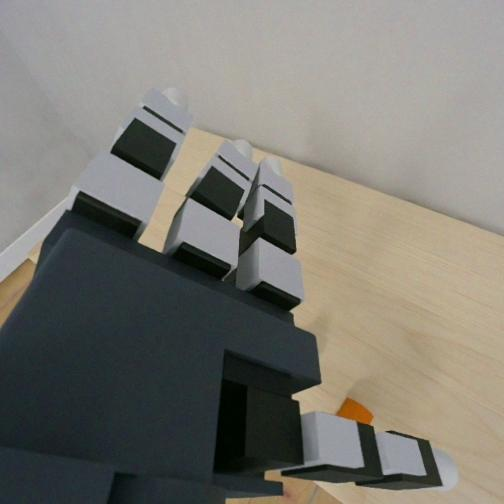

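Call:
move(
  joints={"joint_1_rad": -0.4},
  cameras=["wrist_camera"],
)

Scene clock: 925.43 s.
move: done
base_odometry: x=-1.356 y=-0.114 heading=+3.108
base_tilt: forward=+0.1 right=+0.3
base_status: not commanded
joint_positions: joint_1_rad=-0.380 joint_2_rad=+0.213 joint_3_rad=+3.131 joint_4_rad=-2.085 joint_5_rad=-0.020 joint_6_rad=+0.541 joint_7_rad=+2.418 hand_index_mcp=+0.758 hand_index_abd=+0.008 hand_index_pip=+0.575 hand_index_dip=+0.697 hand_middle_mcp=+0.768 hand_middle_abd=+0.181 hand_middle_pip=+0.582 hand_middle_dip=+0.700 hand_ring_mcp=+0.760 hand_ring_abd=+0.002 hand_ring_pip=+0.575 hand_ring_dip=+0.696 hand_thumb_cmc=+0.716 hand_thumb_axl=+0.677 hand_thumb_mcp=+0.231 hand_thumb_ipl=+0.166 hand_current_limit=+0.400 hand_speed=+0.500
joint_status: all done
hand_state: goal,goal,goal,goal,goal,overload,goal,goal,goal,goal,goal,goal,goal,goal,goal,goal
index_mcp_current_ma: 1
index_abd_current_ma: 2
index_pip_current_ma: 0
index_dip_current_ma: 0
middle_mcp_current_ma: 8
middle_abd_current_ma: 0
middle_pip_current_ma: 1
middle_dip_current_ma: 1
ring_mcp_current_ma: 2
ring_abd_current_ma: 0
ring_pip_current_ma: 0
ring_dip_current_ma: 0
thumb_cmc_current_ma: 2
thumb_axl_current_ma: 0
thumb_mcp_current_ma: 0
thumb_ipl_current_ma: 0
hand_goal_index_mcp: 0.754
hand_goal_index_abd: 0.000
hand_goal_index_pip: 0.576
hand_goal_index_dip: 0.696
hand_goal_middle_mcp: 0.754
hand_goal_middle_abd: 0.000
hand_goal_middle_pip: 0.576
hand_goal_middle_dip: 0.696
hand_goal_ring_mcp: 0.754
hand_goal_ring_abd: 0.000
hand_goal_ring_pip: 0.576
hand_goal_ring_dip: 0.696
hand_goal_thumb_cmc: 0.710
hand_goal_thumb_axl: 0.678
hand_goal_thumb_mcp: 0.230
hand_goal_thumb_ipl: 0.168
motor_effort: joint_1_rad=-1(3) joint_2_rad=-20(22) joint_3_rad=+0(2) joint_4_rad=+15(15) joint_5_rad=+0(1) joint_6_rad=+9(9) joint_7_rad=-1(1)
hand_pose: x=+0.7288 y=+0.1681 z=+0.8750 quat_wxyz=(-0.142, -0.633, -0.438, -0.622) (m; base frame)
hand_target: x=+0.7165 y=+0.1879 z=+0.8523 quat_wxyz=(-0.143, -0.630, -0.491, -0.584) (m; base frame)
hand_status: not commanded
pictures: wrist_camera
Images, in order (width x height): wrist_camera 504x504.

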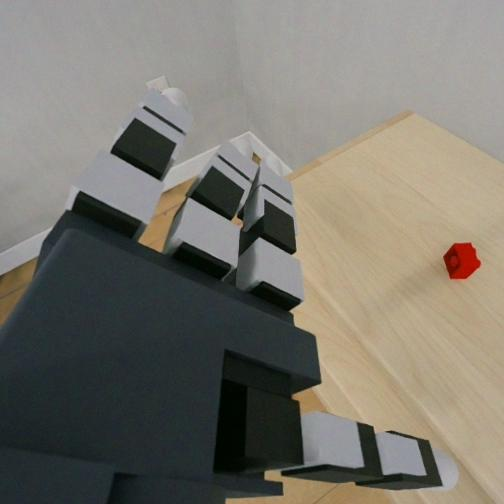

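Call:
zoom_image(
  camera="wrist_camera",
  region=[410, 210, 504, 304],
)

Scaled by 5.362 from the camera's 504x504 image, which has a finer 720x720 frame.

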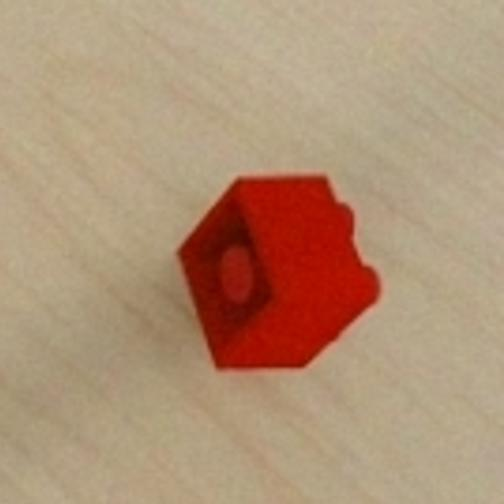

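Call:
move(
  joints={"joint_1_rad": 0.024, "joint_2_rad": 0.5, "joint_4_rad": -1.61, "joint_6_rad": 0.62, "joint_7_rad": 0.1, "hand_index_mcp": -0.274, "hand_thumb_cmc": -0.514, "hand_thumb_mcp": 0.337},
)

Call:
move(
  joints={"joint_2_rad": 0.74, "joint_4_rad": -1.61, "joint_6_rad": 0.85},
  min_time_s=1.5,
)

Scene clock: 942.63 s.
move: done
base_odometry: x=-1.356 y=-0.114 heading=+3.108
base_tilt: forward=+0.1 right=+0.3
base_status: not commanded
joint_positions: joint_1_rad=+0.008 joint_2_rad=+0.465 joint_3_rad=+3.131 joint_4_rad=-1.623 joint_5_rad=-0.020 joint_6_rad=+0.541 joint_7_rad=+0.146 hand_index_mcp=-0.275 hand_index_abd=+0.004 hand_index_pip=+0.576 hand_index_dip=+0.697 hand_middle_mcp=+0.747 hand_middle_abd=+0.275 hand_middle_pip=+0.576 hand_middle_dip=+0.699 hand_ring_mcp=+0.746 hand_ring_abd=+0.002 hand_ring_pip=+0.575 hand_ring_dip=+0.696 hand_thumb_cmc=-0.511 hand_thumb_axl=+0.677 hand_thumb_mcp=+0.335 hand_thumb_ipl=+0.166 hand_current_limit=+0.400 hand_speed=+0.500
joint_status: all done
hand_state: goal,goal,goal,goal,goal,overload,goal,goal,goal,goal,goal,goal,goal,goal,goal,goal
index_mcp_current_ma: 0
index_abd_current_ma: 1
index_pip_current_ma: 0
index_dip_current_ma: 0
middle_mcp_current_ma: -2
middle_abd_current_ma: 0
middle_pip_current_ma: 0
middle_dip_current_ma: 0
ring_mcp_current_ma: -3
ring_abd_current_ma: 0
ring_pip_current_ma: 0
ring_dip_current_ma: 0
thumb_cmc_current_ma: 0
thumb_axl_current_ma: 0
thumb_mcp_current_ma: -1
thumb_ipl_current_ma: 0
hand_goal_index_mcp: -0.274
hand_goal_index_abd: 0.000
hand_goal_index_pip: 0.576
hand_goal_index_dip: 0.696
hand_goal_middle_mcp: 0.754
hand_goal_middle_abd: 0.000
hand_goal_middle_pip: 0.576
hand_goal_middle_dip: 0.696
hand_goal_ring_mcp: 0.754
hand_goal_ring_abd: 0.000
hand_goal_ring_pip: 0.576
hand_goal_ring_dip: 0.696
hand_goal_thumb_cmc: -0.514
hand_goal_thumb_axl: 0.678
hand_goal_thumb_mcp: 0.338
hand_goal_thumb_ipl: 0.168
motor_effort: joint_1_rad=-1(2) joint_2_rad=-29(31) joint_3_rad=+0(2) joint_4_rad=+16(17) joint_5_rad=+1(1) joint_6_rad=+9(10) joint_7_rad=-1(1)
hand_pose: x=+0.8842 y=+0.0104 z=+0.8224 quat_wxyz=(+0.471, -0.522, +0.465, -0.538) (m; base frame)
hand_target: x=+0.8978 y=+0.0059 z=+0.8274 quat_wxyz=(+0.489, -0.505, +0.453, -0.549) (m; base frame)
hand_status: not commanded
pictures: none

Scene clock: 944.77 s.
move: done
base_odometry: x=-1.356 y=-0.114 heading=+3.108
base_tilt: forward=+0.1 right=+0.3
base_status: not commanded
joint_positions: joint_1_rad=+0.008 joint_2_rad=+0.707 joint_3_rad=+3.131 joint_4_rad=-1.622 joint_5_rad=-0.020 joint_6_rad=+0.756 joint_7_rad=+0.143 hand_index_mcp=-0.275 hand_index_abd=+0.004 hand_index_pip=+0.576 hand_index_dip=+0.697 hand_middle_mcp=+0.747 hand_middle_abd=+0.275 hand_middle_pip=+0.576 hand_middle_dip=+0.699 hand_ring_mcp=+0.745 hand_ring_abd=+0.002 hand_ring_pip=+0.575 hand_ring_dip=+0.696 hand_thumb_cmc=-0.511 hand_thumb_axl=+0.677 hand_thumb_mcp=+0.335 hand_thumb_ipl=+0.166 hand_current_limit=+0.400 hand_speed=+0.500
joint_status: all done
hand_state: goal,goal,goal,goal,goal,overload,goal,goal,goal,goal,goal,goal,goal,goal,goal,goal
index_mcp_current_ma: 0
index_abd_current_ma: 1
index_pip_current_ma: 0
index_dip_current_ma: 0
middle_mcp_current_ma: -3
middle_abd_current_ma: 0
middle_pip_current_ma: 0
middle_dip_current_ma: 0
ring_mcp_current_ma: -3
ring_abd_current_ma: 0
ring_pip_current_ma: 0
ring_dip_current_ma: 0
thumb_cmc_current_ma: 0
thumb_axl_current_ma: 0
thumb_mcp_current_ma: -1
thumb_ipl_current_ma: 0
hand_goal_index_mcp: -0.274
hand_goal_index_abd: 0.000
hand_goal_index_pip: 0.576
hand_goal_index_dip: 0.696
hand_goal_middle_mcp: 0.754
hand_goal_middle_abd: 0.000
hand_goal_middle_pip: 0.576
hand_goal_middle_dip: 0.696
hand_goal_ring_mcp: 0.754
hand_goal_ring_abd: 0.000
hand_goal_ring_pip: 0.576
hand_goal_ring_dip: 0.696
hand_goal_thumb_cmc: -0.514
hand_goal_thumb_axl: 0.678
hand_goal_thumb_mcp: 0.338
hand_goal_thumb_ipl: 0.168
motor_effort: joint_1_rad=-1(1) joint_2_rad=-33(36) joint_3_rad=+0(1) joint_4_rad=+14(17) joint_5_rad=+1(1) joint_6_rad=+9(9) joint_7_rad=-1(1)
hand_pose: x=+0.9219 y=+0.0088 z=+0.6979 quat_wxyz=(+0.465, -0.527, +0.473, -0.532) (m; base frame)
hand_target: x=+0.9331 y=+0.0060 z=+0.7064 quat_wxyz=(+0.489, -0.507, +0.456, -0.544) (m; base frame)
hand_status: not commanded
pictures: none

Call:
move(
  joints={"joint_2_rad": 0.8, "joint_4_rad": -1.575, "joint_6_rad": 0.885, "hand_speed": -0.85, "hand_current_limit": 0},
  min_time_s=1.2,
)

Scene clock: 947.47 s.
move: done
base_odometry: x=-1.356 y=-0.114 heading=+3.108
base_tilt: forward=+0.1 right=+0.3
base_status: not commanded
joint_positions: joint_1_rad=+0.008 joint_2_rad=+0.757 joint_3_rad=+3.131 joint_4_rad=-1.590 joint_5_rad=-0.020 joint_6_rad=+0.790 joint_7_rad=+0.143 hand_index_mcp=-0.275 hand_index_abd=+0.004 hand_index_pip=+0.576 hand_index_dip=+0.697 hand_middle_mcp=+0.746 hand_middle_abd=+0.275 hand_middle_pip=+0.576 hand_middle_dip=+0.699 hand_ring_mcp=+0.745 hand_ring_abd=+0.002 hand_ring_pip=+0.575 hand_ring_dip=+0.696 hand_thumb_cmc=-0.511 hand_thumb_axl=+0.677 hand_thumb_mcp=+0.338 hand_thumb_ipl=+0.167 hand_current_limit=+0.000 hand_speed=-0.850
joint_status: all done
hand_state: goal,goal,goal,goal,goal,overload,goal,goal,goal,goal,goal,goal,goal,goal,goal,goal
index_mcp_current_ma: 0
index_abd_current_ma: 1
index_pip_current_ma: 0
index_dip_current_ma: 0
middle_mcp_current_ma: -3
middle_abd_current_ma: 0
middle_pip_current_ma: 0
middle_dip_current_ma: 0
ring_mcp_current_ma: -3
ring_abd_current_ma: 0
ring_pip_current_ma: 0
ring_dip_current_ma: 0
thumb_cmc_current_ma: 0
thumb_axl_current_ma: 0
thumb_mcp_current_ma: 0
thumb_ipl_current_ma: 0
hand_goal_index_mcp: -0.274
hand_goal_index_abd: 0.000
hand_goal_index_pip: 0.576
hand_goal_index_dip: 0.696
hand_goal_middle_mcp: 0.754
hand_goal_middle_abd: 0.000
hand_goal_middle_pip: 0.576
hand_goal_middle_dip: 0.696
hand_goal_ring_mcp: 0.754
hand_goal_ring_abd: 0.000
hand_goal_ring_pip: 0.576
hand_goal_ring_dip: 0.696
hand_goal_thumb_cmc: -0.514
hand_goal_thumb_axl: 0.678
hand_goal_thumb_mcp: 0.338
hand_goal_thumb_ipl: 0.168
motor_effort: joint_1_rad=+0(1) joint_2_rad=-35(36) joint_3_rad=-1(1) joint_4_rad=+14(15) joint_5_rad=+0(1) joint_6_rad=+8(10) joint_7_rad=-1(1)
hand_pose: x=+0.9351 y=+0.0085 z=+0.6847 quat_wxyz=(+0.468, -0.522, +0.469, -0.537) (m; base frame)
hand_target: x=+0.9463 y=+0.0058 z=+0.6864 quat_wxyz=(+0.491, -0.504, +0.454, -0.547) (m; base frame)
hand_status: not commanded
pictures: none

Call:
move(
  joints={"joint_2_rad": 0.815},
  min_time_s=0.8,
)

Call:
move(
  joints={"hand_index_mcp": -0.47, "hand_thumb_mcp": 0.18},
)

Scene clock: 949.37 s.
move: done
base_odometry: x=-1.356 y=-0.114 heading=+3.108
base_tilt: forward=+0.1 right=+0.3
base_status: not commanded
joint_positions: joint_1_rad=+0.008 joint_2_rad=+0.762 joint_3_rad=+3.131 joint_4_rad=-1.586 joint_5_rad=-0.020 joint_6_rad=+0.795 joint_7_rad=+0.142 hand_index_mcp=-0.275 hand_index_abd=+0.004 hand_index_pip=+0.576 hand_index_dip=+0.697 hand_middle_mcp=+0.746 hand_middle_abd=+0.275 hand_middle_pip=+0.576 hand_middle_dip=+0.699 hand_ring_mcp=+0.745 hand_ring_abd=+0.002 hand_ring_pip=+0.575 hand_ring_dip=+0.696 hand_thumb_cmc=-0.512 hand_thumb_axl=+0.677 hand_thumb_mcp=+0.345 hand_thumb_ipl=+0.171 hand_current_limit=+0.000 hand_speed=-0.850
joint_status: all done
hand_state: goal,goal,goal,goal,goal,overload,goal,goal,goal,goal,goal,goal,goal,goal,goal,goal
index_mcp_current_ma: 0
index_abd_current_ma: 1
index_pip_current_ma: 0
index_dip_current_ma: 0
middle_mcp_current_ma: -3
middle_abd_current_ma: 0
middle_pip_current_ma: 0
middle_dip_current_ma: 0
ring_mcp_current_ma: -3
ring_abd_current_ma: 0
ring_pip_current_ma: 0
ring_dip_current_ma: 0
thumb_cmc_current_ma: 0
thumb_axl_current_ma: 0
thumb_mcp_current_ma: 3
thumb_ipl_current_ma: 1
hand_goal_index_mcp: -0.274
hand_goal_index_abd: 0.000
hand_goal_index_pip: 0.576
hand_goal_index_dip: 0.696
hand_goal_middle_mcp: 0.754
hand_goal_middle_abd: 0.000
hand_goal_middle_pip: 0.576
hand_goal_middle_dip: 0.696
hand_goal_ring_mcp: 0.754
hand_goal_ring_abd: 0.000
hand_goal_ring_pip: 0.576
hand_goal_ring_dip: 0.696
hand_goal_thumb_cmc: -0.514
hand_goal_thumb_axl: 0.678
hand_goal_thumb_mcp: 0.338
hand_goal_thumb_ipl: 0.168
motor_effort: joint_1_rad=+0(1) joint_2_rad=-34(35) joint_3_rad=+0(1) joint_4_rad=+14(14) joint_5_rad=+1(1) joint_6_rad=+8(9) joint_7_rad=+0(1)
hand_pose: x=+0.9366 y=+0.0085 z=+0.6843 quat_wxyz=(+0.469, -0.521, +0.469, -0.537) (m; base frame)
hand_target: x=+0.9462 y=+0.0058 z=+0.6740 quat_wxyz=(+0.488, -0.508, +0.457, -0.543) (m; base frame)
hand_status: not commanded
pictures: none

Scene clock: 950.20 s.
move: off_target
base_odometry: x=-1.356 y=-0.114 heading=+3.108
base_tilt: forward=+0.1 right=+0.3
base_status: not commanded
joint_positions: joint_1_rad=+0.008 joint_2_rad=+0.762 joint_3_rad=+3.131 joint_4_rad=-1.584 joint_5_rad=-0.020 joint_6_rad=+0.798 joint_7_rad=+0.141 hand_index_mcp=-0.469 hand_index_abd=+0.004 hand_index_pip=+0.576 hand_index_dip=+0.697 hand_middle_mcp=+0.746 hand_middle_abd=+0.275 hand_middle_pip=+0.576 hand_middle_dip=+0.699 hand_ring_mcp=+0.745 hand_ring_abd=+0.002 hand_ring_pip=+0.575 hand_ring_dip=+0.696 hand_thumb_cmc=-0.513 hand_thumb_axl=+0.677 hand_thumb_mcp=+0.240 hand_thumb_ipl=+0.187 hand_current_limit=+0.000 hand_speed=-0.850
joint_status: hand_thumb_mcp off_target (ended at +0.240, target +0.180); the others done
hand_state: goal,goal,goal,goal,goal,overload,goal,goal,goal,goal,goal,goal,goal,goal,blocked,goal
index_mcp_current_ma: 0
index_abd_current_ma: 1
index_pip_current_ma: 0
index_dip_current_ma: 0
middle_mcp_current_ma: -3
middle_abd_current_ma: 0
middle_pip_current_ma: 0
middle_dip_current_ma: 0
ring_mcp_current_ma: -3
ring_abd_current_ma: 0
ring_pip_current_ma: 0
ring_dip_current_ma: 0
thumb_cmc_current_ma: 0
thumb_axl_current_ma: 0
thumb_mcp_current_ma: 129
thumb_ipl_current_ma: 19
hand_goal_index_mcp: -0.470
hand_goal_index_abd: 0.000
hand_goal_index_pip: 0.576
hand_goal_index_dip: 0.696
hand_goal_middle_mcp: 0.754
hand_goal_middle_abd: 0.000
hand_goal_middle_pip: 0.576
hand_goal_middle_dip: 0.696
hand_goal_ring_mcp: 0.754
hand_goal_ring_abd: 0.000
hand_goal_ring_pip: 0.576
hand_goal_ring_dip: 0.696
hand_goal_thumb_cmc: -0.514
hand_goal_thumb_axl: 0.678
hand_goal_thumb_mcp: 0.180
hand_goal_thumb_ipl: 0.168
motor_effort: joint_1_rad=-1(1) joint_2_rad=-31(34) joint_3_rad=+0(1) joint_4_rad=+13(14) joint_5_rad=+0(1) joint_6_rad=+7(8) joint_7_rad=+0(1)
hand_pose: x=+0.9374 y=+0.0086 z=+0.6861 quat_wxyz=(+0.471, -0.519, +0.468, -0.538) (m; base frame)
hand_target: x=+0.9462 y=+0.0058 z=+0.6740 quat_wxyz=(+0.488, -0.508, +0.457, -0.543) (m; base frame)
hand_status: not commanded
pictures: none

Call:
move(
  joints={"joint_2_rad": 0.76},
  min_time_s=0.8,
)

Scene clock: 955.03 s.
move: done
base_odometry: x=-1.356 y=-0.114 heading=+3.108
base_tilt: forward=+0.1 right=+0.3
base_status: not commanded
joint_positions: joint_1_rad=+0.008 joint_2_rad=+0.762 joint_3_rad=+3.131 joint_4_rad=-1.584 joint_5_rad=-0.020 joint_6_rad=+0.798 joint_7_rad=+0.141 hand_index_mcp=-0.469 hand_index_abd=+0.004 hand_index_pip=+0.576 hand_index_dip=+0.697 hand_middle_mcp=+0.746 hand_middle_abd=+0.275 hand_middle_pip=+0.576 hand_middle_dip=+0.699 hand_ring_mcp=+0.745 hand_ring_abd=+0.002 hand_ring_pip=+0.575 hand_ring_dip=+0.696 hand_thumb_cmc=-0.513 hand_thumb_axl=+0.677 hand_thumb_mcp=+0.216 hand_thumb_ipl=+0.187 hand_current_limit=+0.000 hand_speed=-0.850
joint_status: all done
hand_state: goal,goal,goal,goal,goal,overload,goal,goal,goal,goal,goal,goal,goal,goal,blocked,goal
index_mcp_current_ma: 0
index_abd_current_ma: 1
index_pip_current_ma: 0
index_dip_current_ma: 0
middle_mcp_current_ma: -3
middle_abd_current_ma: 0
middle_pip_current_ma: 0
middle_dip_current_ma: 0
ring_mcp_current_ma: -3
ring_abd_current_ma: 0
ring_pip_current_ma: 0
ring_dip_current_ma: 0
thumb_cmc_current_ma: 0
thumb_axl_current_ma: 0
thumb_mcp_current_ma: 53
thumb_ipl_current_ma: 19
hand_goal_index_mcp: -0.470
hand_goal_index_abd: 0.000
hand_goal_index_pip: 0.576
hand_goal_index_dip: 0.696
hand_goal_middle_mcp: 0.754
hand_goal_middle_abd: 0.000
hand_goal_middle_pip: 0.576
hand_goal_middle_dip: 0.696
hand_goal_ring_mcp: 0.754
hand_goal_ring_abd: 0.000
hand_goal_ring_pip: 0.576
hand_goal_ring_dip: 0.696
hand_goal_thumb_cmc: -0.514
hand_goal_thumb_axl: 0.678
hand_goal_thumb_mcp: 0.180
hand_goal_thumb_ipl: 0.168
on_its_own: hand_thumb_mcp moved -0.024 toward your old target +0.180
motor_effort: joint_1_rad=-1(1) joint_2_rad=-33(34) joint_3_rad=+0(1) joint_4_rad=+14(14) joint_5_rad=+1(1) joint_6_rad=+8(8) joint_7_rad=-1(1)
hand_pose: x=+0.9374 y=+0.0086 z=+0.6864 quat_wxyz=(+0.471, -0.519, +0.468, -0.538) (m; base frame)
hand_target: x=+0.9454 y=+0.0058 z=+0.7194 quat_wxyz=(+0.500, -0.493, +0.444, -0.557) (m; base frame)
hand_status: not commanded
pictures: none

Call:
move(
  joints={"joint_2_rad": 0.72},
  min_time_s=0.8,
)

Scene clock: 956.83 s.
move: done
base_odometry: x=-1.356 y=-0.114 heading=+3.108
base_tilt: forward=+0.1 right=+0.3
base_status: not commanded
joint_positions: joint_1_rad=+0.008 joint_2_rad=+0.733 joint_3_rad=+3.131 joint_4_rad=-1.584 joint_5_rad=-0.020 joint_6_rad=+0.798 joint_7_rad=+0.141 hand_index_mcp=-0.469 hand_index_abd=+0.004 hand_index_pip=+0.576 hand_index_dip=+0.697 hand_middle_mcp=+0.746 hand_middle_abd=+0.275 hand_middle_pip=+0.576 hand_middle_dip=+0.699 hand_ring_mcp=+0.745 hand_ring_abd=+0.002 hand_ring_pip=+0.575 hand_ring_dip=+0.696 hand_thumb_cmc=-0.513 hand_thumb_axl=+0.677 hand_thumb_mcp=+0.183 hand_thumb_ipl=+0.171 hand_current_limit=+0.000 hand_speed=-0.850
joint_status: all done
hand_state: goal,goal,goal,goal,goal,overload,goal,goal,goal,goal,goal,goal,goal,goal,goal,goal
index_mcp_current_ma: 0
index_abd_current_ma: 1
index_pip_current_ma: 0
index_dip_current_ma: 0
middle_mcp_current_ma: -3
middle_abd_current_ma: 0
middle_pip_current_ma: 0
middle_dip_current_ma: 0
ring_mcp_current_ma: -3
ring_abd_current_ma: 0
ring_pip_current_ma: 0
ring_dip_current_ma: 0
thumb_cmc_current_ma: 0
thumb_axl_current_ma: 0
thumb_mcp_current_ma: 1
thumb_ipl_current_ma: 1
hand_goal_index_mcp: -0.470
hand_goal_index_abd: 0.000
hand_goal_index_pip: 0.576
hand_goal_index_dip: 0.696
hand_goal_middle_mcp: 0.754
hand_goal_middle_abd: 0.000
hand_goal_middle_pip: 0.576
hand_goal_middle_dip: 0.696
hand_goal_ring_mcp: 0.754
hand_goal_ring_abd: 0.000
hand_goal_ring_pip: 0.576
hand_goal_ring_dip: 0.696
hand_goal_thumb_cmc: -0.514
hand_goal_thumb_axl: 0.678
hand_goal_thumb_mcp: 0.180
hand_goal_thumb_ipl: 0.168
on_its_own: hand_thumb_mcp moved -0.032 to your old target +0.180
motor_effort: joint_1_rad=-1(1) joint_2_rad=-34(36) joint_3_rad=-1(1) joint_4_rad=+14(15) joint_5_rad=+0(1) joint_6_rad=+9(9) joint_7_rad=+0(1)
hand_pose: x=+0.9370 y=+0.0086 z=+0.7098 quat_wxyz=(+0.477, -0.511, +0.461, -0.546) (m; base frame)
hand_target: x=+0.9432 y=+0.0059 z=+0.7524 quat_wxyz=(+0.509, -0.482, +0.433, -0.567) (m; base frame)
hand_status: not commanded
pictures: none

Call:
move(
  joints={"joint_2_rad": 0.792},
  min_time_s=0.8,
)

Call:
move(
  joints={"hand_index_mcp": -0.53, "hand_thumb_mcp": 0.15},
)

Scene clock: 959.33 s.
move: done
base_odometry: x=-1.356 y=-0.114 heading=+3.108
base_tilt: forward=+0.1 right=+0.3
base_status: not commanded
joint_positions: joint_1_rad=+0.008 joint_2_rad=+0.755 joint_3_rad=+3.131 joint_4_rad=-1.584 joint_5_rad=-0.020 joint_6_rad=+0.798 joint_7_rad=+0.141 hand_index_mcp=-0.469 hand_index_abd=+0.004 hand_index_pip=+0.576 hand_index_dip=+0.697 hand_middle_mcp=+0.746 hand_middle_abd=+0.275 hand_middle_pip=+0.576 hand_middle_dip=+0.699 hand_ring_mcp=+0.745 hand_ring_abd=+0.002 hand_ring_pip=+0.575 hand_ring_dip=+0.696 hand_thumb_cmc=-0.513 hand_thumb_axl=+0.677 hand_thumb_mcp=+0.183 hand_thumb_ipl=+0.170 hand_current_limit=+0.000 hand_speed=-0.850
joint_status: all done
hand_state: goal,goal,goal,goal,goal,overload,goal,goal,goal,goal,goal,goal,goal,goal,goal,goal
index_mcp_current_ma: 0
index_abd_current_ma: 1
index_pip_current_ma: 0
index_dip_current_ma: 0
middle_mcp_current_ma: -3
middle_abd_current_ma: 0
middle_pip_current_ma: 0
middle_dip_current_ma: 0
ring_mcp_current_ma: -3
ring_abd_current_ma: 0
ring_pip_current_ma: 0
ring_dip_current_ma: 0
thumb_cmc_current_ma: 0
thumb_axl_current_ma: 0
thumb_mcp_current_ma: 1
thumb_ipl_current_ma: 1
hand_goal_index_mcp: -0.470
hand_goal_index_abd: 0.000
hand_goal_index_pip: 0.576
hand_goal_index_dip: 0.696
hand_goal_middle_mcp: 0.754
hand_goal_middle_abd: 0.000
hand_goal_middle_pip: 0.576
hand_goal_middle_dip: 0.696
hand_goal_ring_mcp: 0.754
hand_goal_ring_abd: 0.000
hand_goal_ring_pip: 0.576
hand_goal_ring_dip: 0.696
hand_goal_thumb_cmc: -0.514
hand_goal_thumb_axl: 0.678
hand_goal_thumb_mcp: 0.180
hand_goal_thumb_ipl: 0.168
motor_effort: joint_1_rad=+0(1) joint_2_rad=-35(36) joint_3_rad=-1(1) joint_4_rad=+14(15) joint_5_rad=+0(1) joint_6_rad=+9(9) joint_7_rad=+0(1)
hand_pose: x=+0.9374 y=+0.0086 z=+0.6919 quat_wxyz=(+0.472, -0.517, +0.466, -0.540) (m; base frame)
hand_target: x=+0.9462 y=+0.0058 z=+0.6930 quat_wxyz=(+0.493, -0.502, +0.452, -0.549) (m; base frame)
hand_status: not commanded
pictures: none

Scene clock: 959.87 s.
move: done
base_odometry: x=-1.356 y=-0.114 heading=+3.108
base_tilt: forward=+0.1 right=+0.3
base_status: not commanded
joint_positions: joint_1_rad=+0.008 joint_2_rad=+0.755 joint_3_rad=+3.131 joint_4_rad=-1.584 joint_5_rad=-0.020 joint_6_rad=+0.798 joint_7_rad=+0.141 hand_index_mcp=-0.528 hand_index_abd=+0.004 hand_index_pip=+0.576 hand_index_dip=+0.697 hand_middle_mcp=+0.746 hand_middle_abd=+0.275 hand_middle_pip=+0.576 hand_middle_dip=+0.699 hand_ring_mcp=+0.745 hand_ring_abd=+0.002 hand_ring_pip=+0.575 hand_ring_dip=+0.696 hand_thumb_cmc=-0.513 hand_thumb_axl=+0.677 hand_thumb_mcp=+0.154 hand_thumb_ipl=+0.170 hand_current_limit=+0.000 hand_speed=-0.850
joint_status: all done
hand_state: goal,goal,goal,goal,goal,overload,goal,goal,goal,goal,goal,goal,goal,goal,goal,goal
index_mcp_current_ma: 0
index_abd_current_ma: 1
index_pip_current_ma: 0
index_dip_current_ma: 0
middle_mcp_current_ma: -3
middle_abd_current_ma: 0
middle_pip_current_ma: 0
middle_dip_current_ma: 0
ring_mcp_current_ma: -3
ring_abd_current_ma: 0
ring_pip_current_ma: 0
ring_dip_current_ma: 0
thumb_cmc_current_ma: 0
thumb_axl_current_ma: 0
thumb_mcp_current_ma: 1
thumb_ipl_current_ma: 0
hand_goal_index_mcp: -0.530
hand_goal_index_abd: 0.000
hand_goal_index_pip: 0.576
hand_goal_index_dip: 0.696
hand_goal_middle_mcp: 0.754
hand_goal_middle_abd: 0.000
hand_goal_middle_pip: 0.576
hand_goal_middle_dip: 0.696
hand_goal_ring_mcp: 0.754
hand_goal_ring_abd: 0.000
hand_goal_ring_pip: 0.576
hand_goal_ring_dip: 0.696
hand_goal_thumb_cmc: -0.514
hand_goal_thumb_axl: 0.678
hand_goal_thumb_mcp: 0.150
hand_goal_thumb_ipl: 0.168
motor_effort: joint_1_rad=-1(1) joint_2_rad=-35(36) joint_3_rad=+0(1) joint_4_rad=+14(15) joint_5_rad=+1(1) joint_6_rad=+9(9) joint_7_rad=-1(1)
hand_pose: x=+0.9374 y=+0.0086 z=+0.6919 quat_wxyz=(+0.472, -0.517, +0.466, -0.540) (m; base frame)
hand_target: x=+0.9462 y=+0.0058 z=+0.6930 quat_wxyz=(+0.493, -0.502, +0.452, -0.549) (m; base frame)
hand_status: not commanded
pictures: none

Call:
move(
  joints={"hand_index_mcp": -0.60, "hand_thumb_mcp": 0.11},
)

Call:
move(
  joints={"hand_index_mcp": -0.64, "hand_thumb_mcp": 0.07},
)

Scene clock: 961.40 s.
move: off_target
base_odometry: x=-1.356 y=-0.114 heading=+3.108
base_tilt: forward=+0.1 right=+0.3
base_status: not commanded
joint_positions: joint_1_rad=+0.008 joint_2_rad=+0.755 joint_3_rad=+3.131 joint_4_rad=-1.584 joint_5_rad=-0.020 joint_6_rad=+0.798 joint_7_rad=+0.141 hand_index_mcp=-0.548 hand_index_abd=+0.004 hand_index_pip=+0.589 hand_index_dip=+0.702 hand_middle_mcp=+0.746 hand_middle_abd=+0.275 hand_middle_pip=+0.576 hand_middle_dip=+0.699 hand_ring_mcp=+0.745 hand_ring_abd=+0.002 hand_ring_pip=+0.575 hand_ring_dip=+0.696 hand_thumb_cmc=-0.513 hand_thumb_axl=+0.677 hand_thumb_mcp=+0.143 hand_thumb_ipl=+0.176 hand_current_limit=+0.000 hand_speed=-0.850
joint_status: hand_index_mcp off_target (ended at -0.548, target -0.600); hand_thumb_mcp off_target (ended at +0.143, target +0.110)
hand_state: blocked,goal,goal,goal,goal,overload,goal,goal,goal,goal,goal,goal,goal,goal,blocked,goal
index_mcp_current_ma: 72
index_abd_current_ma: 1
index_pip_current_ma: 6
index_dip_current_ma: 2
middle_mcp_current_ma: -3
middle_abd_current_ma: 0
middle_pip_current_ma: 0
middle_dip_current_ma: 0
ring_mcp_current_ma: -3
ring_abd_current_ma: 0
ring_pip_current_ma: 0
ring_dip_current_ma: 0
thumb_cmc_current_ma: 0
thumb_axl_current_ma: 0
thumb_mcp_current_ma: 46
thumb_ipl_current_ma: 4
hand_goal_index_mcp: -0.600
hand_goal_index_abd: 0.000
hand_goal_index_pip: 0.576
hand_goal_index_dip: 0.696
hand_goal_middle_mcp: 0.754
hand_goal_middle_abd: 0.000
hand_goal_middle_pip: 0.576
hand_goal_middle_dip: 0.696
hand_goal_ring_mcp: 0.754
hand_goal_ring_abd: 0.000
hand_goal_ring_pip: 0.576
hand_goal_ring_dip: 0.696
hand_goal_thumb_cmc: -0.514
hand_goal_thumb_axl: 0.678
hand_goal_thumb_mcp: 0.110
hand_goal_thumb_ipl: 0.168
motor_effort: joint_1_rad=+0(1) joint_2_rad=-35(35) joint_3_rad=+0(1) joint_4_rad=+14(14) joint_5_rad=+1(1) joint_6_rad=+8(9) joint_7_rad=-1(1)
hand_pose: x=+0.9374 y=+0.0086 z=+0.6919 quat_wxyz=(+0.472, -0.517, +0.466, -0.540) (m; base frame)
hand_target: x=+0.9462 y=+0.0058 z=+0.6930 quat_wxyz=(+0.493, -0.502, +0.452, -0.549) (m; base frame)
hand_status: not commanded
pictures: none

Scene clock: 961.90 s.
move: off_target
base_odometry: x=-1.356 y=-0.114 heading=+3.108
base_tilt: forward=+0.1 right=+0.3
base_status: not commanded
joint_positions: joint_1_rad=+0.008 joint_2_rad=+0.755 joint_3_rad=+3.131 joint_4_rad=-1.584 joint_5_rad=-0.020 joint_6_rad=+0.798 joint_7_rad=+0.141 hand_index_mcp=-0.558 hand_index_abd=+0.004 hand_index_pip=+0.598 hand_index_dip=+0.708 hand_middle_mcp=+0.746 hand_middle_abd=+0.275 hand_middle_pip=+0.576 hand_middle_dip=+0.699 hand_ring_mcp=+0.745 hand_ring_abd=+0.002 hand_ring_pip=+0.575 hand_ring_dip=+0.696 hand_thumb_cmc=-0.513 hand_thumb_axl=+0.677 hand_thumb_mcp=+0.138 hand_thumb_ipl=+0.183 hand_current_limit=+0.000 hand_speed=-0.850
joint_status: hand_index_mcp off_target (ended at -0.558, target -0.640); hand_thumb_mcp off_target (ended at +0.138, target +0.070)
hand_state: blocked,goal,blocked,goal,goal,overload,goal,goal,goal,goal,goal,goal,goal,goal,blocked,goal
index_mcp_current_ma: 159
index_abd_current_ma: 1
index_pip_current_ma: 15
index_dip_current_ma: 5
middle_mcp_current_ma: -3
middle_abd_current_ma: 0
middle_pip_current_ma: 0
middle_dip_current_ma: 0
ring_mcp_current_ma: -3
ring_abd_current_ma: 0
ring_pip_current_ma: 0
ring_dip_current_ma: 0
thumb_cmc_current_ma: 0
thumb_axl_current_ma: 0
thumb_mcp_current_ma: 160
thumb_ipl_current_ma: 12
hand_goal_index_mcp: -0.640
hand_goal_index_abd: 0.000
hand_goal_index_pip: 0.576
hand_goal_index_dip: 0.696
hand_goal_middle_mcp: 0.754
hand_goal_middle_abd: 0.000
hand_goal_middle_pip: 0.576
hand_goal_middle_dip: 0.696
hand_goal_ring_mcp: 0.754
hand_goal_ring_abd: 0.000
hand_goal_ring_pip: 0.576
hand_goal_ring_dip: 0.696
hand_goal_thumb_cmc: -0.514
hand_goal_thumb_axl: 0.678
hand_goal_thumb_mcp: 0.070
hand_goal_thumb_ipl: 0.168
motor_effort: joint_1_rad=+0(1) joint_2_rad=-34(35) joint_3_rad=-1(1) joint_4_rad=+13(14) joint_5_rad=+0(1) joint_6_rad=+8(8) joint_7_rad=-1(1)
hand_pose: x=+0.9374 y=+0.0086 z=+0.6919 quat_wxyz=(+0.472, -0.517, +0.466, -0.540) (m; base frame)
hand_target: x=+0.9462 y=+0.0058 z=+0.6930 quat_wxyz=(+0.493, -0.502, +0.452, -0.549) (m; base frame)
hand_status: not commanded
pictures: none


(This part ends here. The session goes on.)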